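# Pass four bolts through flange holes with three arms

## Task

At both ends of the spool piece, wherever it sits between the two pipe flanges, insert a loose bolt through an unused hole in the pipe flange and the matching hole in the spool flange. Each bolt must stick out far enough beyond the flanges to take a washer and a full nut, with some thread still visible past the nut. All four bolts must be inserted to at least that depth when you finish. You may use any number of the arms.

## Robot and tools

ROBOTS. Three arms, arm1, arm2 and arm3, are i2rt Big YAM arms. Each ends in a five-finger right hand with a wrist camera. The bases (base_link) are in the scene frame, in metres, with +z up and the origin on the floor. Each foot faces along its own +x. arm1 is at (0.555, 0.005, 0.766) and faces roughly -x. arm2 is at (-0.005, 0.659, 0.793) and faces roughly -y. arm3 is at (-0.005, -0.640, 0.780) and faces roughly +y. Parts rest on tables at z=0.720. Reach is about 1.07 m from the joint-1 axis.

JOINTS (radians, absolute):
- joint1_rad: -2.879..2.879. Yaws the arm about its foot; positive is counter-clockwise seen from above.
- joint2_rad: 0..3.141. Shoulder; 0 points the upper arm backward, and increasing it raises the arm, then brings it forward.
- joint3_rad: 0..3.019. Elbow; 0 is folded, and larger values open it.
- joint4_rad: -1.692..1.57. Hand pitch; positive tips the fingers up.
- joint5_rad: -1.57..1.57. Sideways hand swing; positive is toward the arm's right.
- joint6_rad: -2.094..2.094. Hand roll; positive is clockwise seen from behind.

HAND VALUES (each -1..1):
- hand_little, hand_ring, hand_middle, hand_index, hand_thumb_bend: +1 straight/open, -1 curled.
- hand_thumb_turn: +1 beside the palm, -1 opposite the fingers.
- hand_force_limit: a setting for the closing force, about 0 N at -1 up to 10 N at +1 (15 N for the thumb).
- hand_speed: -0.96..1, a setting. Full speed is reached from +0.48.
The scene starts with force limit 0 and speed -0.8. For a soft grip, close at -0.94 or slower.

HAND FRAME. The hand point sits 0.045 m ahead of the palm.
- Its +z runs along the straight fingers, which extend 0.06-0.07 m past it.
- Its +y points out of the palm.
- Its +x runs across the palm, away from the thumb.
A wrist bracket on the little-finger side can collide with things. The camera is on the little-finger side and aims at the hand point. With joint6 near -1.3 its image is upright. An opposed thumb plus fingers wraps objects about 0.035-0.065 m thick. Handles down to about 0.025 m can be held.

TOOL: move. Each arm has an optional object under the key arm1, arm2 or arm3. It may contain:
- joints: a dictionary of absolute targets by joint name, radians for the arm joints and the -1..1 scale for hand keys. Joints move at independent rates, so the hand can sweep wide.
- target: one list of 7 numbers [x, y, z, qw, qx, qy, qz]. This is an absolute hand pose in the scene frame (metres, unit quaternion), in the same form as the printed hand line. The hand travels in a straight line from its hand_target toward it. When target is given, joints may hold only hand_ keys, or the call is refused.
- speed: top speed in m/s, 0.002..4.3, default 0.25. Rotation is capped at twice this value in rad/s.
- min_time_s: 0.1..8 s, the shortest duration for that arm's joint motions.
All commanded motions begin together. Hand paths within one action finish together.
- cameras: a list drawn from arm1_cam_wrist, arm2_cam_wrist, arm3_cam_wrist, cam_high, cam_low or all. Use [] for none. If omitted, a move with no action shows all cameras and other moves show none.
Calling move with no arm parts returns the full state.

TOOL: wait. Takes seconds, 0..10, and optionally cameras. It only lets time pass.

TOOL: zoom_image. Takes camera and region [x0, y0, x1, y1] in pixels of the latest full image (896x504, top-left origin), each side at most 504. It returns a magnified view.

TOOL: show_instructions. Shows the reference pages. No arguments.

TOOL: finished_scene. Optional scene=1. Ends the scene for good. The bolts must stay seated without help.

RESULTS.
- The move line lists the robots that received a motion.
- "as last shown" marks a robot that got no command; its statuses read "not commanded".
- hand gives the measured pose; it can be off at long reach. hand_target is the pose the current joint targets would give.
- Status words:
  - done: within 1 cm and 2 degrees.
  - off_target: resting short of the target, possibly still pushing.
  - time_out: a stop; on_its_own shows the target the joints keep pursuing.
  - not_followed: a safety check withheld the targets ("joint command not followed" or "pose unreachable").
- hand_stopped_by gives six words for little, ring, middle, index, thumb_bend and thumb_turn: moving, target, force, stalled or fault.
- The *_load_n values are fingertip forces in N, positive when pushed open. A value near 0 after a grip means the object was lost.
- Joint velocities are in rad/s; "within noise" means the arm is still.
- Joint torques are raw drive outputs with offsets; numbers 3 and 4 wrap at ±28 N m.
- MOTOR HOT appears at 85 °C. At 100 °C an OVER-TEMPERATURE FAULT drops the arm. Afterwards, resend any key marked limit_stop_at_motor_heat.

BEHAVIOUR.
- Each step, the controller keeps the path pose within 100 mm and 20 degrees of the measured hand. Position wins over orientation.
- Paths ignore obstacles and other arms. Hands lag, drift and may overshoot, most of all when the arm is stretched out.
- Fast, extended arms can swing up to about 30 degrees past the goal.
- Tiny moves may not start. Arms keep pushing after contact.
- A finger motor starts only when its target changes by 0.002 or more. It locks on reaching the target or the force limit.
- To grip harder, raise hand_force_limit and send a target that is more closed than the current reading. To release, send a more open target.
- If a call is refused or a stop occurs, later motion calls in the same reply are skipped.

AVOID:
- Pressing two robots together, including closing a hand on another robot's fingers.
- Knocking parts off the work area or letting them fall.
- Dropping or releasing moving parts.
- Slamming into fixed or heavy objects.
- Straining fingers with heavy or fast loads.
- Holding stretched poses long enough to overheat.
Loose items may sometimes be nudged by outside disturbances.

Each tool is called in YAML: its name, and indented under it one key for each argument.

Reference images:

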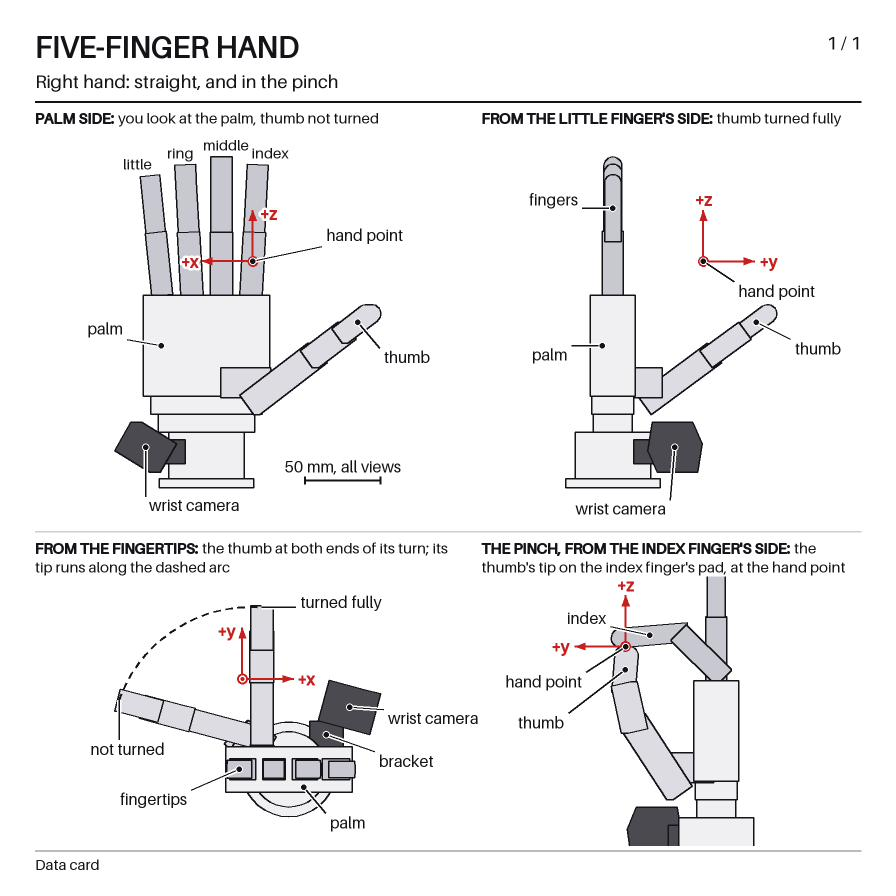

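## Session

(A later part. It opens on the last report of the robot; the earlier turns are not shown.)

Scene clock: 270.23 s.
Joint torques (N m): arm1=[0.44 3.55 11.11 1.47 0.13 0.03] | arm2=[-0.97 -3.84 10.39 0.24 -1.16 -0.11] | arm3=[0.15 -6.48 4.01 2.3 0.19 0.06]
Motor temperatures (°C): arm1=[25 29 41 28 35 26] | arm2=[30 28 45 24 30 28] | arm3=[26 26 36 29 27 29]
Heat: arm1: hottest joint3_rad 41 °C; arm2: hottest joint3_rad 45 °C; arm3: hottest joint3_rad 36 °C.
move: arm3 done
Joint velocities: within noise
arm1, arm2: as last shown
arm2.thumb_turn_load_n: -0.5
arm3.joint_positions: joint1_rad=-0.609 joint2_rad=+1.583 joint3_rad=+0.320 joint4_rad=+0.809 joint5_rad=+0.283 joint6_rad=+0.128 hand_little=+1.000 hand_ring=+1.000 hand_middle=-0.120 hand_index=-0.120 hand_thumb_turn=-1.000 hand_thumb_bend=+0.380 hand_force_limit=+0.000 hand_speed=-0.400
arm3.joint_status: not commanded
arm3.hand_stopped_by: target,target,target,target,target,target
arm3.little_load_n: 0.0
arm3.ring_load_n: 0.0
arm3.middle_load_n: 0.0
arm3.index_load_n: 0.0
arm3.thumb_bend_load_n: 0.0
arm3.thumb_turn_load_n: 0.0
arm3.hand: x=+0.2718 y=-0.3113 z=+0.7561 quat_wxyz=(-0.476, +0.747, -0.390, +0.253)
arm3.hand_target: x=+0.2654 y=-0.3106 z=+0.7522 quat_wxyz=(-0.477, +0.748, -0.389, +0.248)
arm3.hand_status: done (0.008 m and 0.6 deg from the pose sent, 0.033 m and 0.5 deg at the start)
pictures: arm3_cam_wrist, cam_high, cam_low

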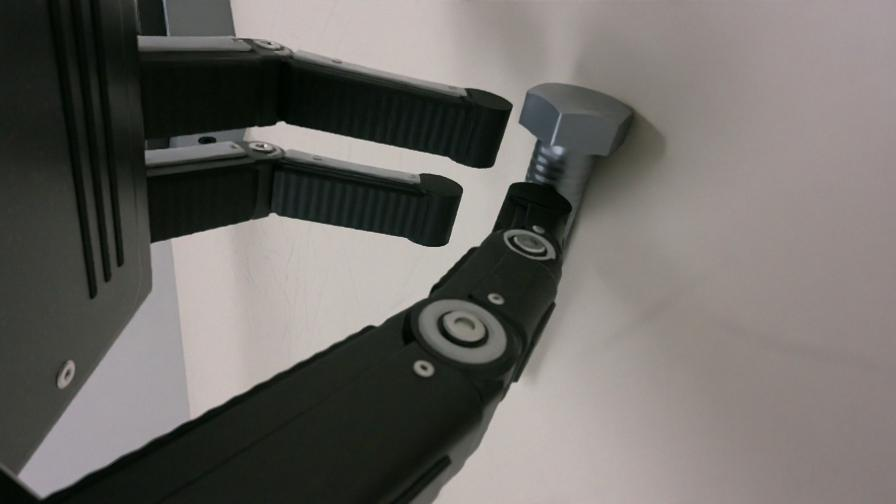

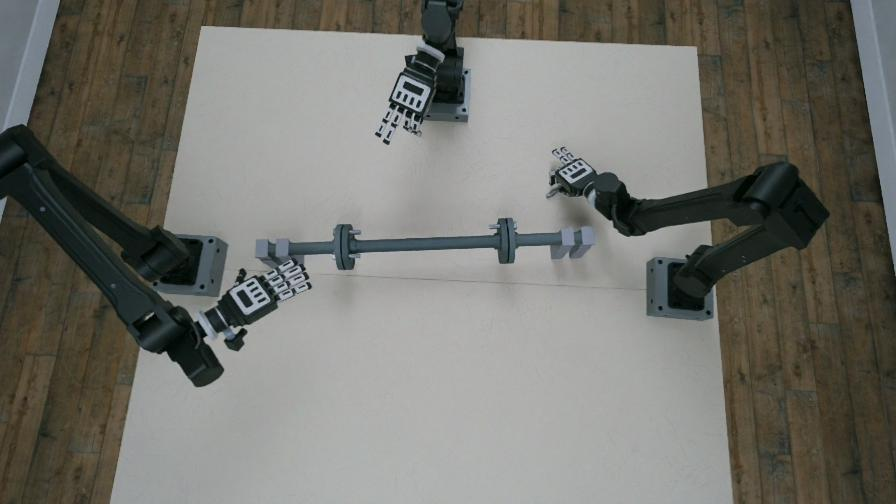

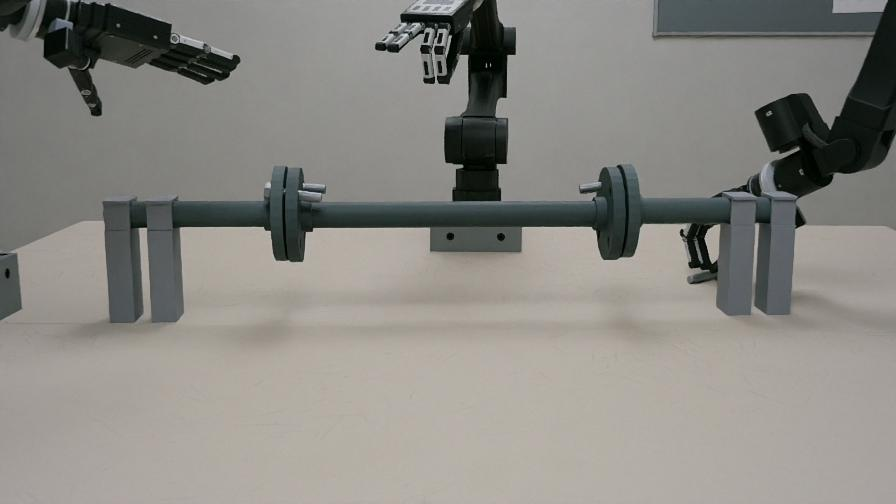

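move:
  arm3: {"target":[0.2643,-0.3093,0.7375,0.47660,-0.74811,0.38944,-0.24810],"speed":0.05}
  cameras: ["arm3_cam_wrist","cam_low","cam_high"]

zoom_image:
  camera: "arm3_cam_wrist"
  region: [380, 60, 640, 260]

zoom_image:
  camera: "cam_low"
  region: [670, 240, 730, 300]

Scene clock: 272.13 s.
Joint torques (N m): arm1=[0.5 3.55 11.11 1.46 0.13 0.03] | arm2=[-1.38 -4.01 10.43 0.4 -1.12 -0.1] | arm3=[0.03 -5.3 3.58 1.92 0.12 0.04]
Motor temperatures (°C): arm1=[25 29 41 28 35 26] | arm2=[30 28 45 24 30 28] | arm3=[26 26 36 29 27 29]
Heat: arm1: hottest joint3_rad 41 °C; arm2: hottest joint3_rad 45 °C; arm3: hottest joint3_rad 36 °C.
move: arm3 off_target
Joint velocities: within noise
arm1: as last shown
arm2.joint_positions: joint1_rad=-0.795 joint2_rad=+1.108 joint3_rad=+0.794 joint4_rad=-1.073 joint5_rad=-1.269 joint6_rad=-1.634 hand_little=+1.000 hand_ring=+1.000 hand_middle=+1.000 hand_index=+1.000 hand_thumb_turn=+1.000 hand_thumb_bend=+1.000 hand_force_limit=+0.000 hand_speed=-0.800
arm2.joint_status: not commanded
arm2.hand_stopped_by: target,target,target,target,target,target
arm2.little_load_n: 0.0
arm2.ring_load_n: 0.0
arm2.middle_load_n: 0.0
arm2.index_load_n: 0.0
arm2.thumb_bend_load_n: 0.0
arm2.thumb_turn_load_n: 0.0
arm2.hand: x=-0.0962 y=+0.3442 z=+0.9864 quat_wxyz=(-0.127, +0.372, -0.710, +0.584)
arm2.hand_target: x=-0.1047 y=+0.3392 z=+1.0000 quat_wxyz=(-0.112, +0.380, -0.704, +0.589)
arm2.hand_status: not commanded
arm3.joint_positions: joint1_rad=-0.604 joint2_rad=+1.639 joint3_rad=+0.320 joint4_rad=+0.896 joint5_rad=+0.289 joint6_rad=+0.133 hand_little=+1.000 hand_ring=+1.000 hand_middle=-0.120 hand_index=-0.120 hand_thumb_turn=-1.000 hand_thumb_bend=+0.379 hand_force_limit=+0.000 hand_speed=-0.400
arm3.joint_status: not commanded
arm3.hand_stopped_by: target,target,target,target,target,target
arm3.little_load_n: 0.0
arm3.ring_load_n: 0.0
arm3.middle_load_n: 0.0
arm3.index_load_n: 0.0
arm3.thumb_bend_load_n: -1.5
arm3.thumb_turn_load_n: -0.5
arm3.hand: x=+0.2743 y=-0.3058 z=+0.7527 quat_wxyz=(-0.489, +0.737, -0.390, +0.255)
arm3.hand_target: x=+0.2642 y=-0.3097 z=+0.7381 quat_wxyz=(-0.477, +0.748, -0.389, +0.248)
arm3.hand_status: off_target (0.019 m and 2.0 deg from the pose sent, 0.020 m and 0.6 deg at the start)
pictures: arm3_cam_wrist, cam_high, cam_low

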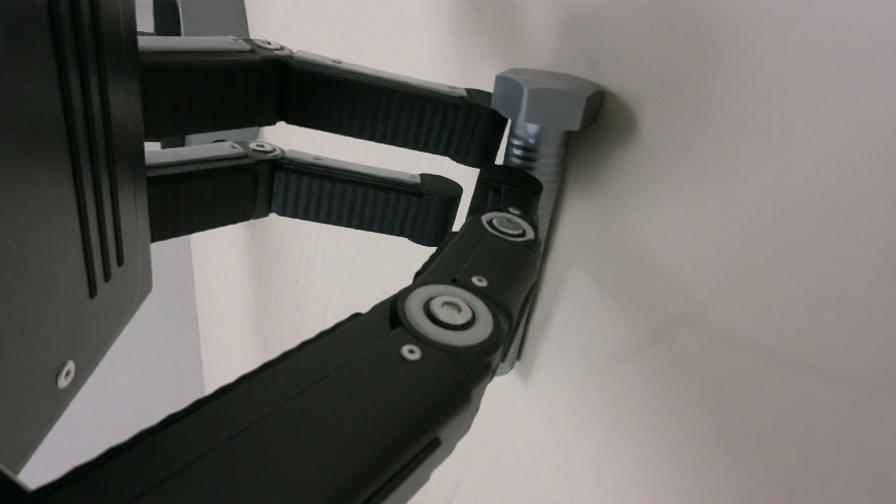

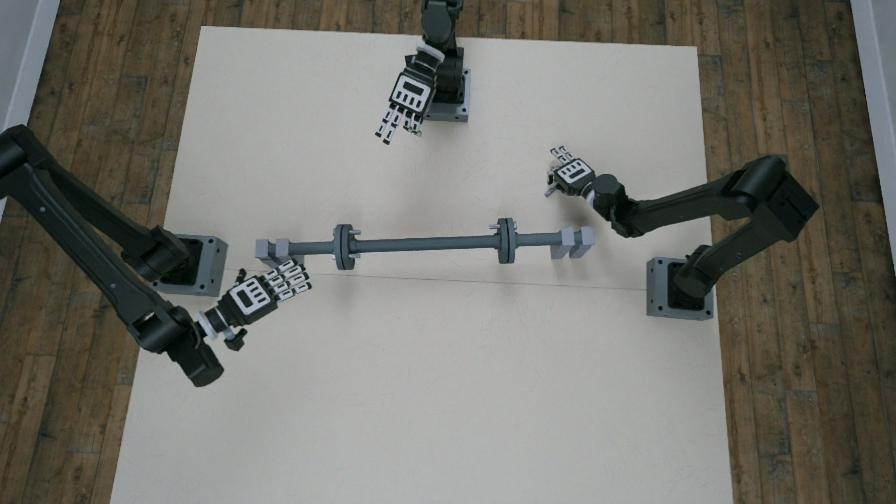

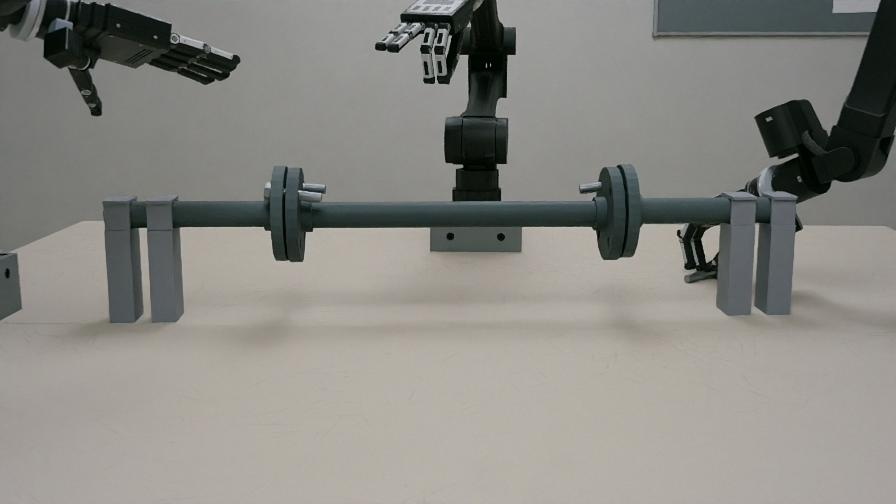

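Scaled by 1.938.

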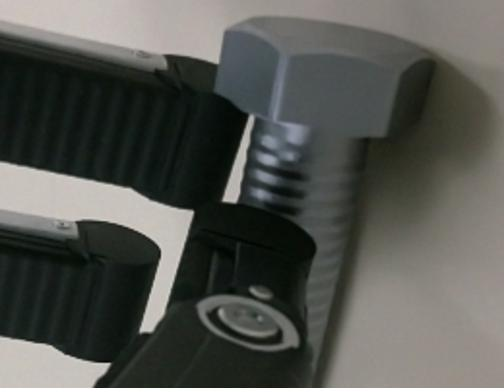

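Scaled by 8.400.

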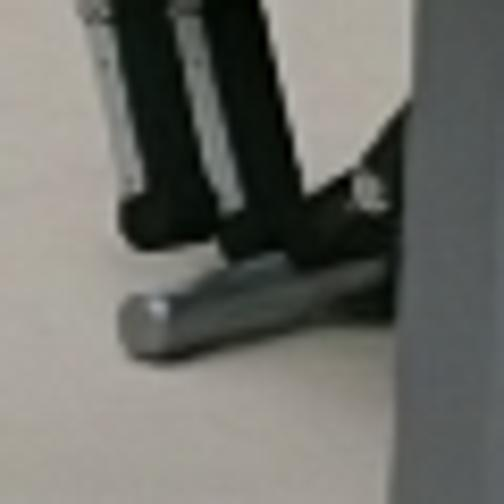

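move:
  arm3: {"target":[0.2625,-0.3125,0.762,0.47660,-0.74811,0.38944,-0.24810],"speed":0.06,"joints":{"hand_thumb_bend":0.42}}
  cameras: ["arm3_cam_wrist","cam_low","cam_high"]

zoom_image:
  camera: "cam_high"
  region: [530, 150, 590, 210]

zoom_image:
  camera: "cam_low"
  region: [670, 240, 730, 300]

Scene clock: 273.80 s.
Joint torques (N m): arm1=[0.44 3.55 11.08 1.46 0.14 0.03] | arm2=[-1.55 -4.31 10.48 0.28 -1.15 -0.07] | arm3=[-0.15 -7.47 4.36 1.29 0.08 0.02]
Motor temperatures (°C): arm1=[25 29 41 28 35 26] | arm2=[30 28 45 24 30 28] | arm3=[26 26 36 29 27 29]
Heat: arm1: hottest joint3_rad 41 °C; arm2: hottest joint3_rad 45 °C; arm3: hottest joint3_rad 36 °C.
move: arm3 done
Joint velocities: within noise
arm1, arm2: as last shown
arm1.index_load_n: -0.5
arm2.thumb_turn_load_n: -0.5
arm3.joint_positions: joint1_rad=-0.604 joint2_rad=+1.542 joint3_rad=+0.313 joint4_rad=+0.786 joint5_rad=+0.289 joint6_rad=+0.134 hand_little=+1.000 hand_ring=+1.000 hand_middle=-0.120 hand_index=-0.120 hand_thumb_turn=-1.000 hand_thumb_bend=+0.420 hand_force_limit=+0.000 hand_speed=-0.400
arm3.joint_status: all done
arm3.hand_stopped_by: target,target,target,target,target,target
arm3.little_load_n: -0.5
arm3.ring_load_n: 0.0
arm3.middle_load_n: 0.0
arm3.index_load_n: 0.0
arm3.thumb_bend_load_n: 0.0
arm3.thumb_turn_load_n: 0.0
arm3.hand: x=+0.2700 y=-0.3114 z=+0.7654 quat_wxyz=(-0.481, +0.743, -0.391, +0.253)
arm3.hand_target: x=+0.2626 y=-0.3125 z=+0.7620 quat_wxyz=(-0.477, +0.748, -0.389, +0.248)
arm3.hand_status: done (0.008 m and 1.0 deg from the pose sent, 0.016 m and 2.0 deg at the start)
pictures: arm3_cam_wrist, cam_high, cam_low

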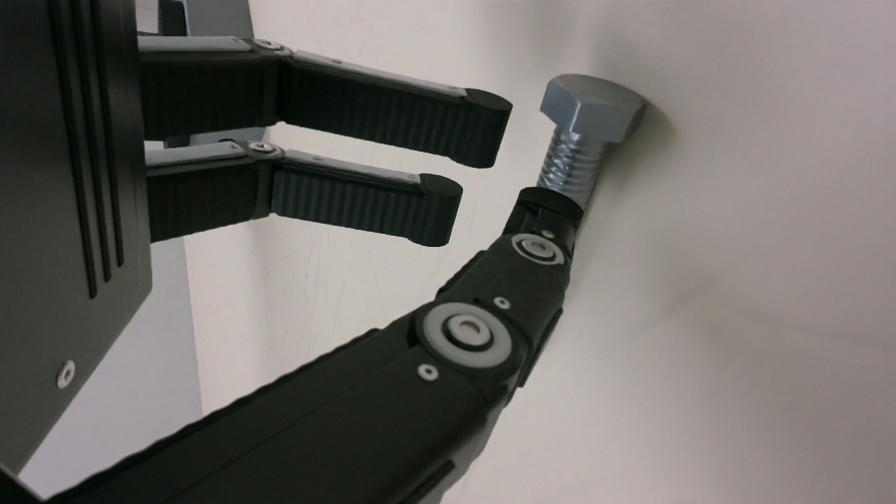

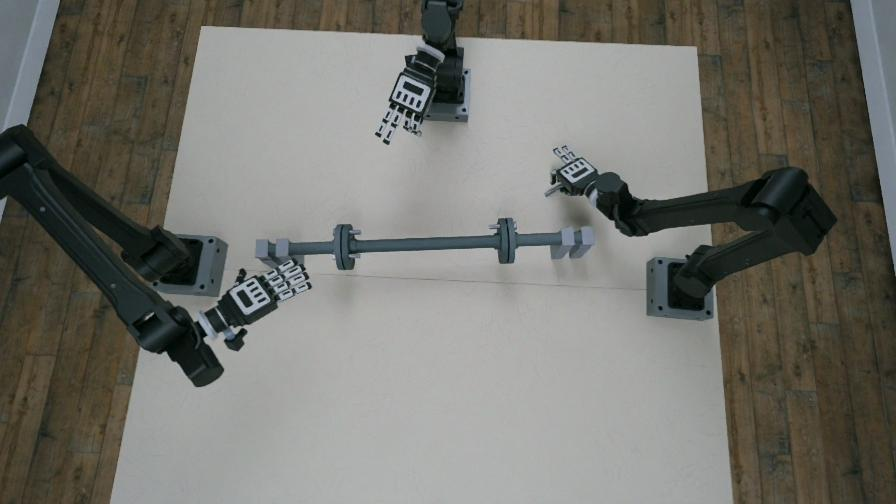

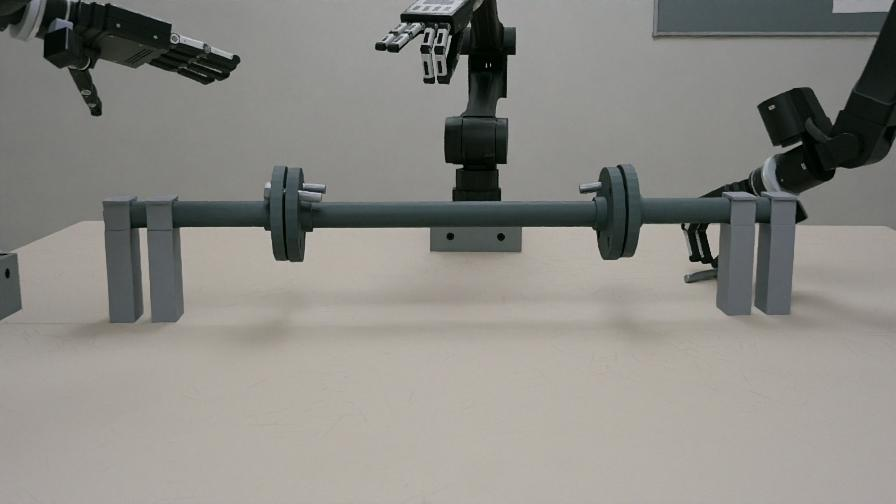

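Scaled by 8.400.

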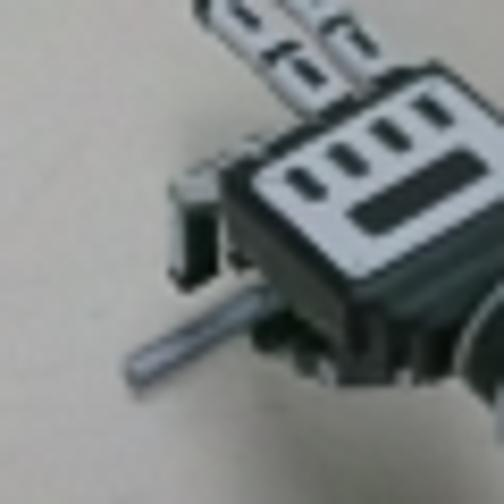

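Scaled by 8.400.

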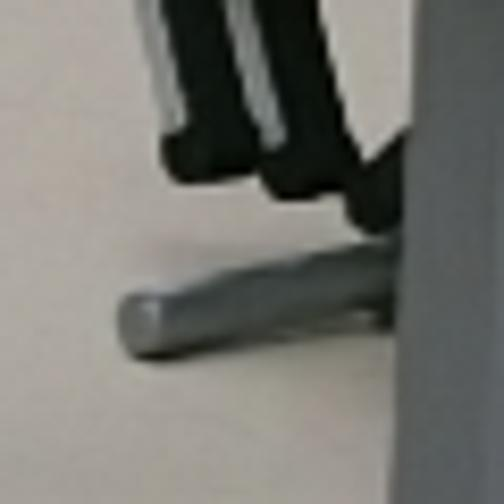

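move:
  arm3: {"target":[0.2623,-0.3081,0.752,0.47660,-0.74811,0.38944,-0.24810],"speed":0.06}
  cameras: ["arm3_cam_wrist","cam_low","cam_high"]

zoom_image:
  camera: "cam_high"
  region: [530, 150, 590, 210]

zoom_image:
  camera: "cam_low"
  region: [670, 240, 730, 300]

Scene clock: 279.00 s.
Joint torques (N m): arm1=[0.38 3.55 11.1 1.46 0.14 0.03] | arm2=[-0.5 -3.6 10.43 0.2 -1.15 -0.1] | arm3=[-0.03 -6.18 4.56 2.3 0.2 0.07]
Motor temperatures (°C): arm1=[25 29 42 28 35 26] | arm2=[30 28 45 24 30 28] | arm3=[26 26 36 29 27 29]
Heat: arm1: hottest joint3_rad 42 °C; arm2: hottest joint3_rad 45 °C; arm3: hottest joint3_rad 36 °C.
move: arm3 done
Joint velocities: within noise
arm1.joint_positions: joint1_rad=-0.048 joint2_rad=+0.240 joint3_rad=+0.593 joint4_rad=-0.745 joint5_rad=+0.346 joint6_rad=+0.130 hand_little=+1.000 hand_ring=+1.000 hand_middle=-0.080 hand_index=-0.080 hand_thumb_turn=-1.000 hand_thumb_bend=+0.430 hand_force_limit=-0.300 hand_speed=-0.900
arm1.joint_status: not commanded
arm1.hand_stopped_by: target,target,target,target,target,target
arm1.little_load_n: 0.0
arm1.ring_load_n: 0.0
arm1.middle_load_n: 0.0
arm1.index_load_n: 0.0
arm1.thumb_bend_load_n: 0.0
arm1.thumb_turn_load_n: 0.0
arm1.hand: x=+0.3006 y=+0.0487 z=+1.0305 quat_wxyz=(-0.479, +0.691, +0.449, -0.303)
arm1.hand_target: x=+0.3002 y=+0.0499 z=+1.0497 quat_wxyz=(-0.483, +0.689, +0.442, -0.310)
arm1.hand_status: not commanded
arm2: as last shown
arm2.thumb_turn_load_n: 0.0
arm3.joint_positions: joint1_rad=-0.595 joint2_rad=+1.579 joint3_rad=+0.313 joint4_rad=+0.806 joint5_rad=+0.296 joint6_rad=+0.135 hand_little=+1.000 hand_ring=+1.000 hand_middle=-0.120 hand_index=-0.120 hand_thumb_turn=-1.000 hand_thumb_bend=+0.420 hand_force_limit=+0.000 hand_speed=-0.400
arm3.joint_status: not commanded
arm3.hand_stopped_by: target,target,target,target,target,target
arm3.little_load_n: 0.0
arm3.ring_load_n: 0.0
arm3.middle_load_n: 0.0
arm3.index_load_n: 0.0
arm3.thumb_bend_load_n: 0.0
arm3.thumb_turn_load_n: 0.0
arm3.hand: x=+0.2667 y=-0.3116 z=+0.7547 quat_wxyz=(-0.474, +0.748, -0.390, +0.253)
arm3.hand_target: x=+0.2624 y=-0.3082 z=+0.7521 quat_wxyz=(-0.476, +0.748, -0.389, +0.248)
arm3.hand_status: done (0.006 m and 0.6 deg from the pose sent, 0.016 m and 1.0 deg at the start)
pictures: arm3_cam_wrist, cam_high, cam_low

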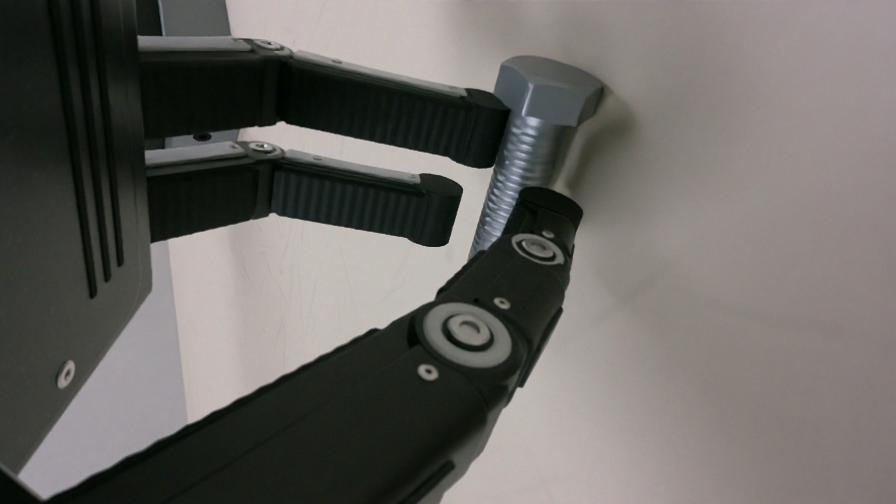

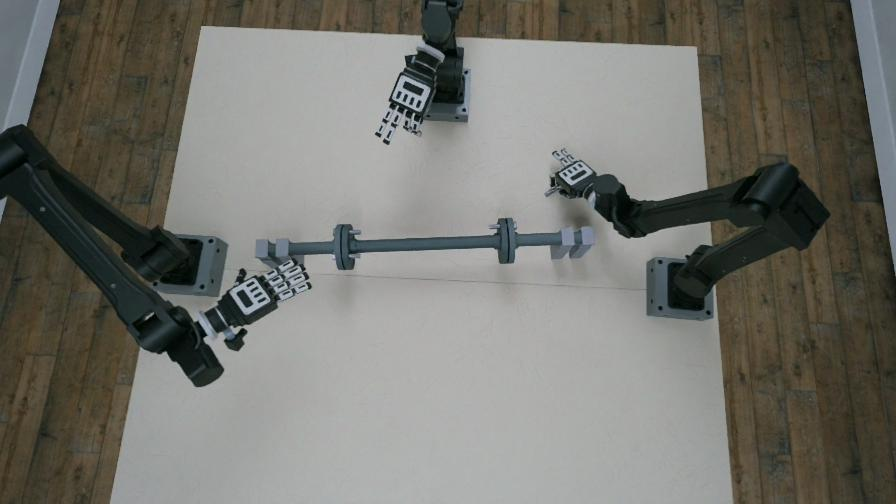

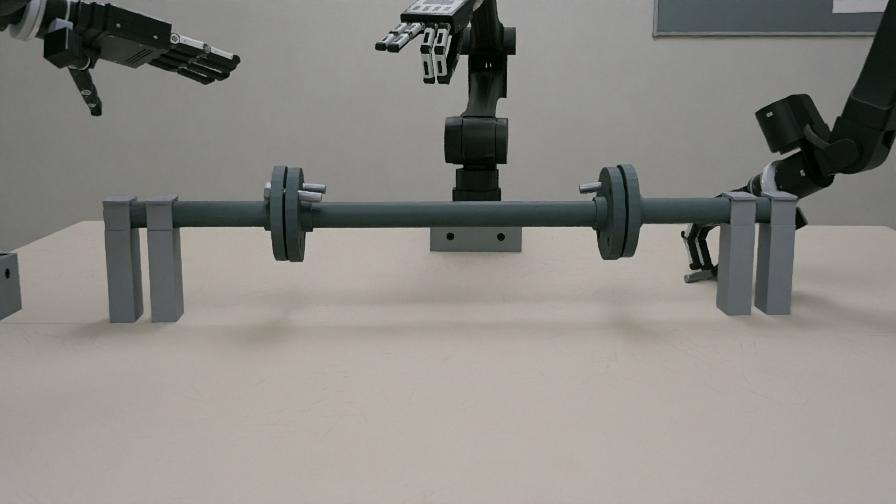

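Scaled by 8.400.

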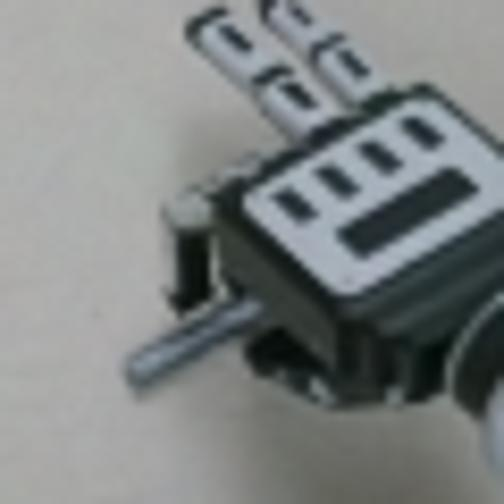

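Scaled by 8.400.

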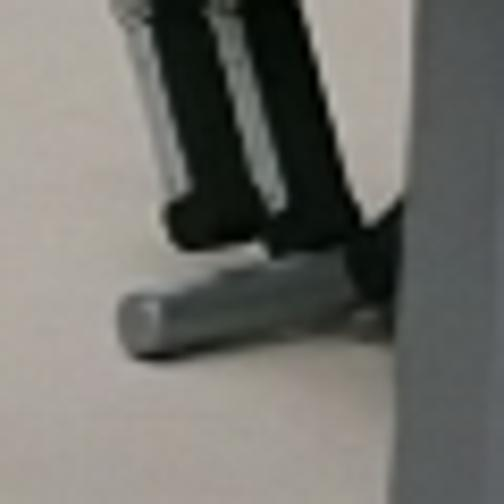

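move:
  arm3: {"target":[0.2640,-0.3062,0.7385,0.47660,-0.74811,0.38944,-0.24810],"speed":0.06}
  cameras: ["arm3_cam_wrist","cam_low","cam_high"]

zoom_image:
  camera: "arm3_cam_wrist"
  region: [380, 60, 640, 260]

zoom_image:
  camera: "cam_low"
  region: [670, 240, 730, 300]

Scene clock: 280.57 s.
Joint torques (N m): arm1=[0.44 3.55 11.1 1.46 0.14 0.02] | arm2=[-1.08 -4.13 10.36 0.35 -1.12 -0.11] | arm3=[-0.03 -5.77 4.48 2.06 0.1 0.05]
Motor temperatures (°C): arm1=[25 29 42 28 35 26] | arm2=[30 28 45 24 30 28] | arm3=[26 26 36 29 27 29]
Heat: arm1: hottest joint3_rad 42 °C; arm2: hottest joint3_rad 45 °C; arm3: hottest joint3_rad 36 °C.
move: arm3 done
Joint velocities: within noise
arm1, arm2: as last shown
arm3.joint_positions: joint1_rad=-0.595 joint2_rad=+1.645 joint3_rad=+0.313 joint4_rad=+0.883 joint5_rad=+0.298 joint6_rad=+0.135 hand_little=+1.000 hand_ring=+1.000 hand_middle=-0.120 hand_index=-0.120 hand_thumb_turn=-1.000 hand_thumb_bend=+0.420 hand_force_limit=+0.000 hand_speed=-0.400
arm3.joint_status: not commanded
arm3.hand_stopped_by: target,target,target,target,target,target
arm3.little_load_n: 0.0
arm3.ring_load_n: 0.0
arm3.middle_load_n: 0.0
arm3.index_load_n: -0.5
arm3.thumb_bend_load_n: 0.0
arm3.thumb_turn_load_n: 0.0
arm3.hand: x=+0.2685 y=-0.3099 z=+0.7452 quat_wxyz=(-0.478, +0.745, -0.390, +0.254)
arm3.hand_target: x=+0.2640 y=-0.3064 z=+0.7387 quat_wxyz=(-0.477, +0.748, -0.389, +0.248)
arm3.hand_status: done (0.009 m and 0.8 deg from the pose sent, 0.017 m and 0.6 deg at the start)
pictures: arm3_cam_wrist, cam_high, cam_low

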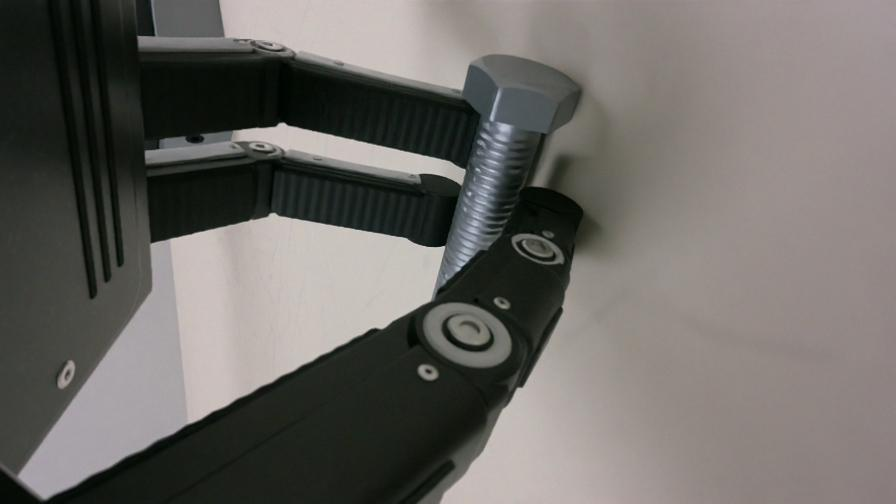

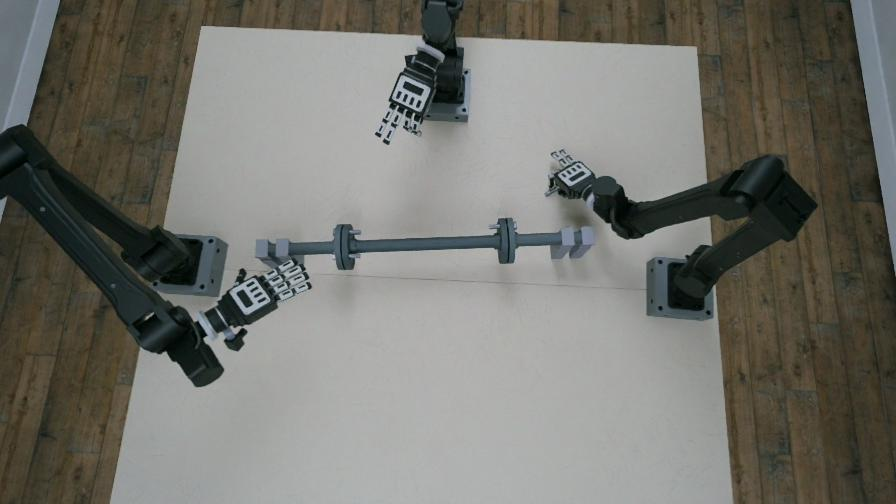

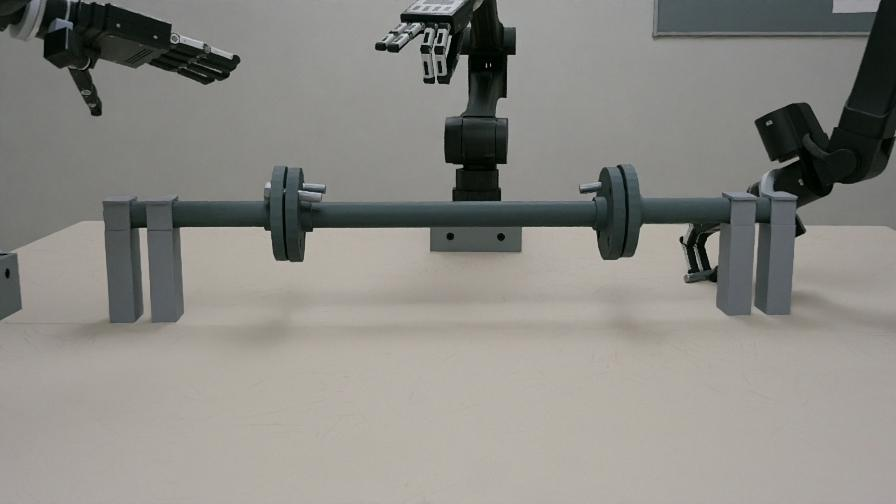

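Scaled by 1.938.

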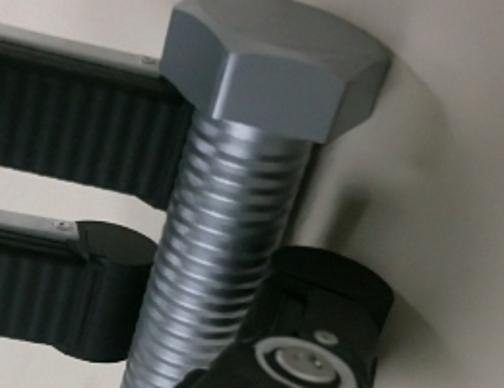

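Scaled by 8.400.

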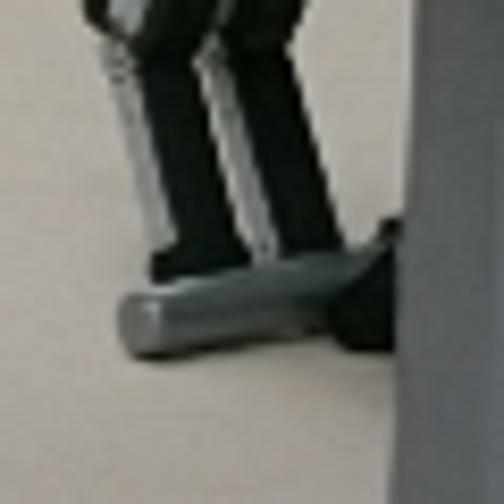

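move:
  arm3: {"joints":{"hand_index":-0.18,"hand_middle":-0.18,"hand_thumb_bend":0.2,"hand_force_limit":-0.3,"hand_speed":-0.92}}
  cameras: ["arm3_cam_wrist","cam_low","cam_high"]

zoom_image:
  camera: "arm3_cam_wrist"
  region: [380, 60, 640, 260]

zoom_image:
  camera: "cam_low"
  region: [670, 240, 730, 300]

Scene clock: 282.00 s.
Joint torques (N m): arm1=[0.44 3.55 11.11 1.46 0.14 0.02] | arm2=[-1.32 -3.25 10.58 0.25 -1.11 -0.07] | arm3=[-0.15 -5.83 4.48 2.03 0.1 0.05]
Motor temperatures (°C): arm1=[25 29 42 28 35 26] | arm2=[30 28 45 24 30 28] | arm3=[26 26 36 29 27 29]
Heat: arm1: hottest joint3_rad 42 °C; arm2: hottest joint3_rad 45 °C; arm3: hottest joint3_rad 36 °C.
move: arm3 off_target
Joint velocities: within noise
arm1, arm2: as last shown
arm2.thumb_bend_load_n: 0.5
arm3.joint_positions: joint1_rad=-0.595 joint2_rad=+1.647 joint3_rad=+0.313 joint4_rad=+0.884 joint5_rad=+0.298 joint6_rad=+0.136 hand_little=+1.000 hand_ring=+1.000 hand_middle=-0.179 hand_index=-0.180 hand_thumb_turn=-1.000 hand_thumb_bend=+0.348 hand_force_limit=-0.300 hand_speed=-0.920
arm3.joint_status: hand_thumb_bend off_target (ended at +0.348, target +0.200); the others done
arm3.hand_stopped_by: target,target,target,target,force,target
arm3.little_load_n: 0.0
arm3.ring_load_n: 0.0
arm3.middle_load_n: 3.0
arm3.index_load_n: 0.0
arm3.thumb_bend_load_n: 5.0
arm3.thumb_turn_load_n: 0.5
arm3.hand: x=+0.2683 y=-0.3100 z=+0.7446 quat_wxyz=(-0.478, +0.745, -0.391, +0.254)
arm3.hand_target: x=+0.2640 y=-0.3064 z=+0.7386 quat_wxyz=(-0.476, +0.748, -0.389, +0.248)
arm3.hand_status: not commanded
pictures: arm3_cam_wrist, cam_high, cam_low

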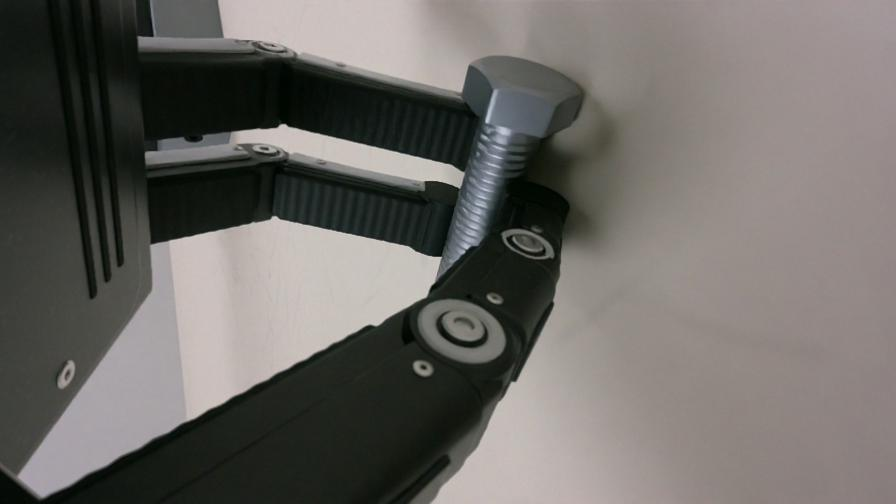

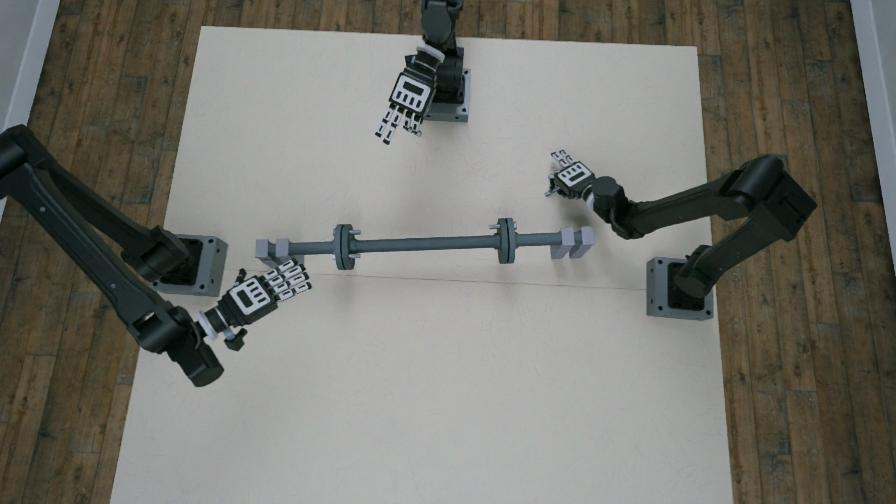

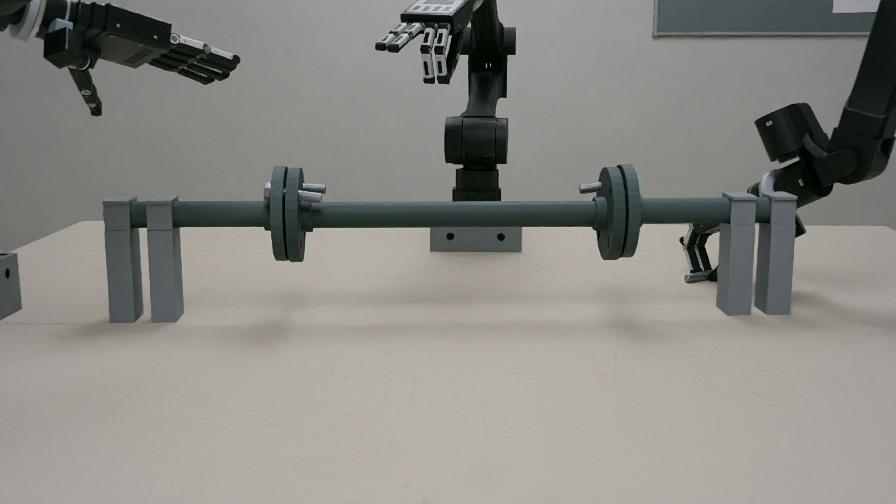

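Scaled by 1.938.

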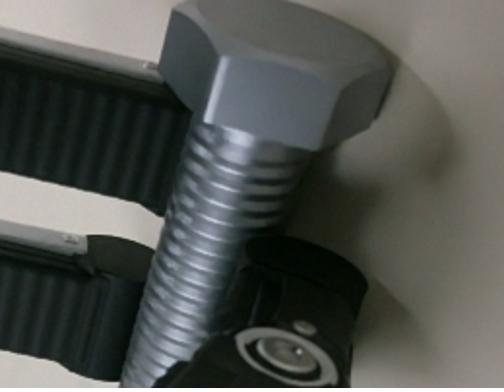

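Scaled by 8.400.

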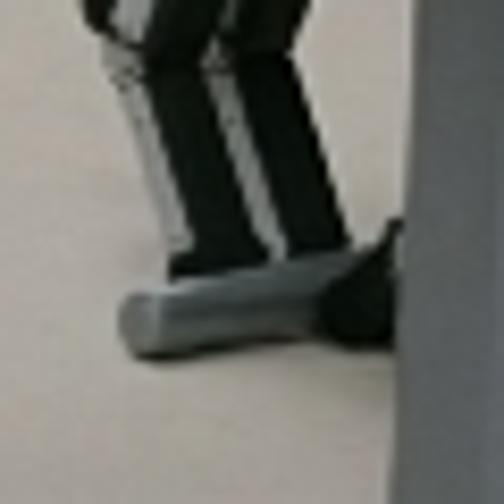

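move:
  arm3: {"joints":{"hand_index":-0.26,"hand_force_limit":-0.4,"hand_speed":-0.94}}
  cameras: ["arm3_cam_wrist"]

Scene clock: 282.77 s.
Joint torques (N m): arm1=[0.38 3.6 11.1 1.47 0.14 0.03] | arm2=[-0.79 -3.9 10.45 0.18 -1.14 -0.1] | arm3=[-0.15 -5.83 4.49 2.04 0.09 0.05]
Motor temperatures (°C): arm1=[25 29 42 28 35 26] | arm2=[30 28 45 24 30 28] | arm3=[26 26 36 29 27 29]
Heat: arm1: hottest joint3_rad 42 °C; arm2: hottest joint3_rad 45 °C; arm3: hottest joint3_rad 36 °C.
move: arm3 off_target
Joint velocities: within noise
arm1, arm2: as last shown
arm2.thumb_bend_load_n: 0.0
arm3.joint_positions: joint1_rad=-0.595 joint2_rad=+1.647 joint3_rad=+0.313 joint4_rad=+0.884 joint5_rad=+0.298 joint6_rad=+0.136 hand_little=+1.000 hand_ring=+1.000 hand_middle=-0.179 hand_index=-0.218 hand_thumb_turn=-1.000 hand_thumb_bend=+0.348 hand_force_limit=-0.400 hand_speed=-0.940
arm3.joint_status: hand_index off_target (ended at -0.218, target -0.260); the others done
arm3.hand_stopped_by: target,target,target,force,force,target
arm3.little_load_n: 0.0
arm3.ring_load_n: 0.0
arm3.middle_load_n: 2.5
arm3.index_load_n: 3.0
arm3.thumb_bend_load_n: 6.5
arm3.thumb_turn_load_n: 0.0
arm3.hand: x=+0.2683 y=-0.3100 z=+0.7446 quat_wxyz=(-0.478, +0.745, -0.391, +0.254)
arm3.hand_target: x=+0.2640 y=-0.3064 z=+0.7386 quat_wxyz=(-0.476, +0.748, -0.389, +0.248)
arm3.hand_status: not commanded

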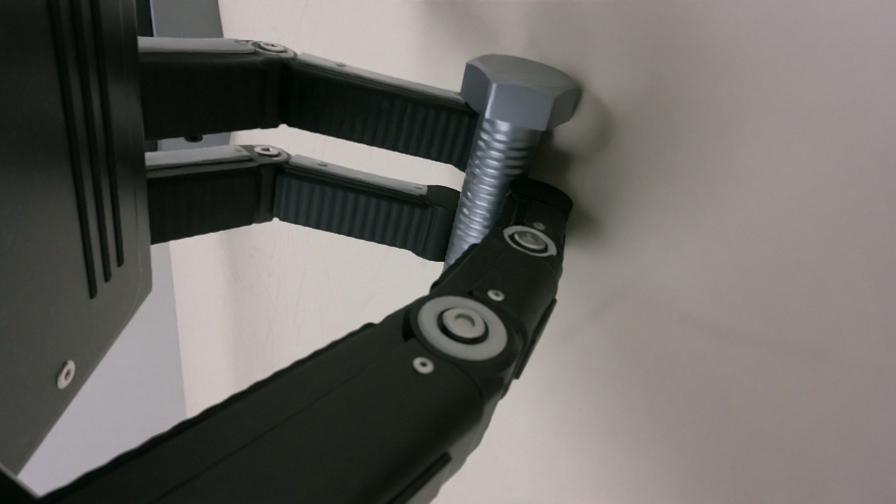

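move:
  arm3: {"target":[0.2660,-0.3070,0.79,0.47660,-0.74811,0.38944,-0.24810],"speed":0.08}
  cameras: ["arm3_cam_wrist","cam_low","cam_high"]

zoom_image:
  camera: "cam_high"
  region: [530, 150, 590, 210]

zoom_image:
  camera: "cam_low"
  region: [660, 200, 740, 280]

Scene clock: 284.20 s.
Joint torques (N m): arm1=[0.38 3.55 11.11 1.47 0.13 0.03] | arm2=[-1.08 -4.42 10.61 0.17 -1.15 -0.09] | arm3=[-0.67 -6.89 7.65 1.35 0.03 0.02]
Motor temperatures (°C): arm1=[25 29 42 28 35 26] | arm2=[29 28 45 24 30 28] | arm3=[26 26 36 29 27 29]
Heat: arm1: hottest joint3_rad 42 °C; arm2: hottest joint3_rad 45 °C; arm3: hottest joint3_rad 36 °C.
move: arm3 off_target
Joint velocities: within noise
arm1, arm2: as last shown
arm3.joint_positions: joint1_rad=-0.595 joint2_rad=+1.418 joint3_rad=+0.313 joint4_rad=+0.626 joint5_rad=+0.292 joint6_rad=+0.136 hand_little=+1.000 hand_ring=+1.000 hand_middle=-0.179 hand_index=-0.218 hand_thumb_turn=-1.000 hand_thumb_bend=+0.348 hand_force_limit=-0.400 hand_speed=-0.940
arm3.joint_status: not commanded
arm3.hand_stopped_by: target,target,target,force,force,target
arm3.little_load_n: 0.0
arm3.ring_load_n: 0.0
arm3.middle_load_n: 4.0
arm3.index_load_n: 3.5
arm3.thumb_bend_load_n: 6.0
arm3.thumb_turn_load_n: 0.0
arm3.hand: x=+0.2615 y=-0.3174 z=+0.7805 quat_wxyz=(-0.467, +0.753, -0.391, +0.250)
arm3.hand_target: x=+0.2659 y=-0.3072 z=+0.7902 quat_wxyz=(-0.477, +0.748, -0.389, +0.248)
arm3.hand_status: off_target (0.015 m and 1.3 deg from the pose sent, 0.046 m and 0.8 deg at the start)
pictures: arm3_cam_wrist, cam_high, cam_low

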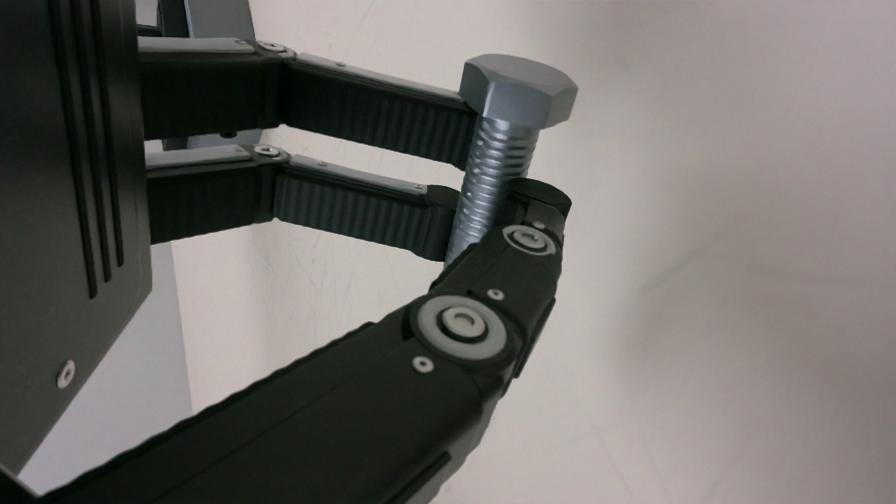

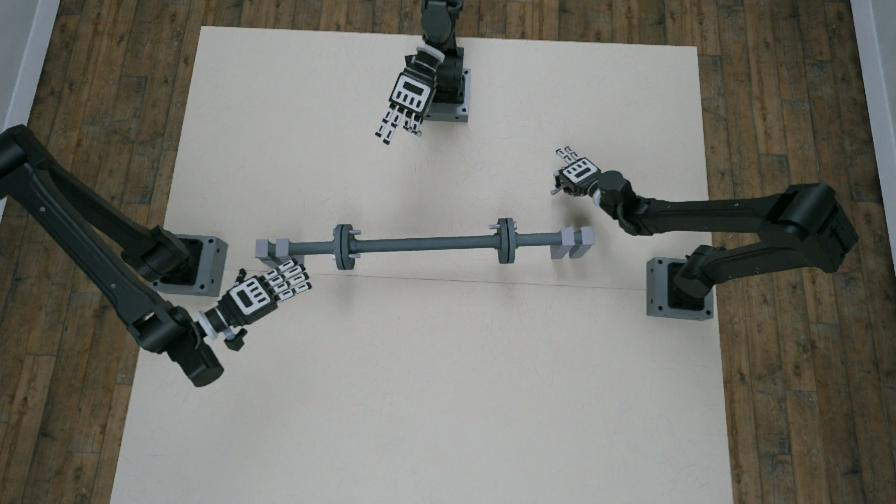

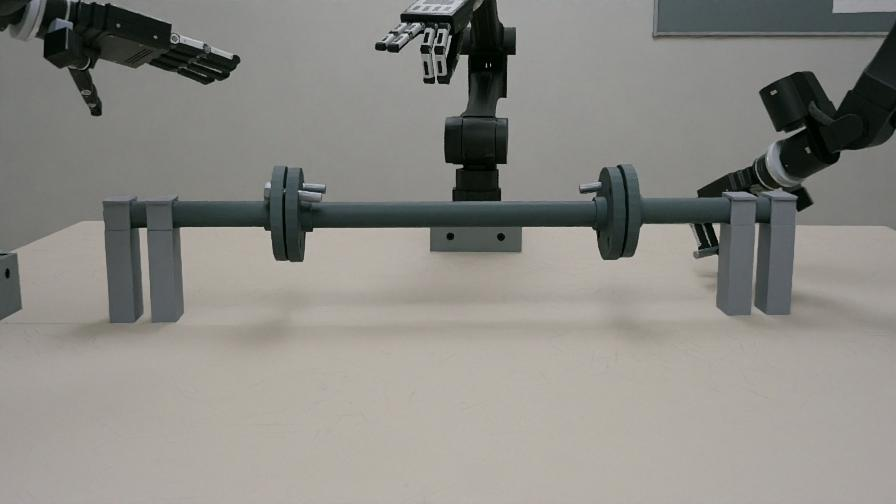

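Scaled by 8.400.

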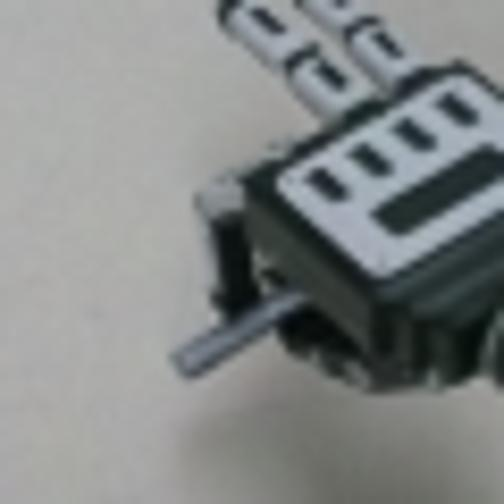

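Scaled by 6.300.

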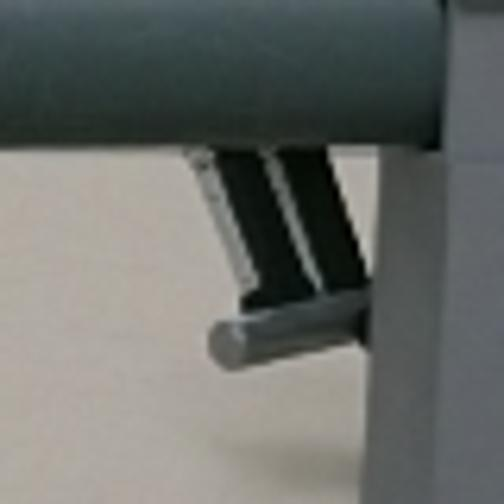

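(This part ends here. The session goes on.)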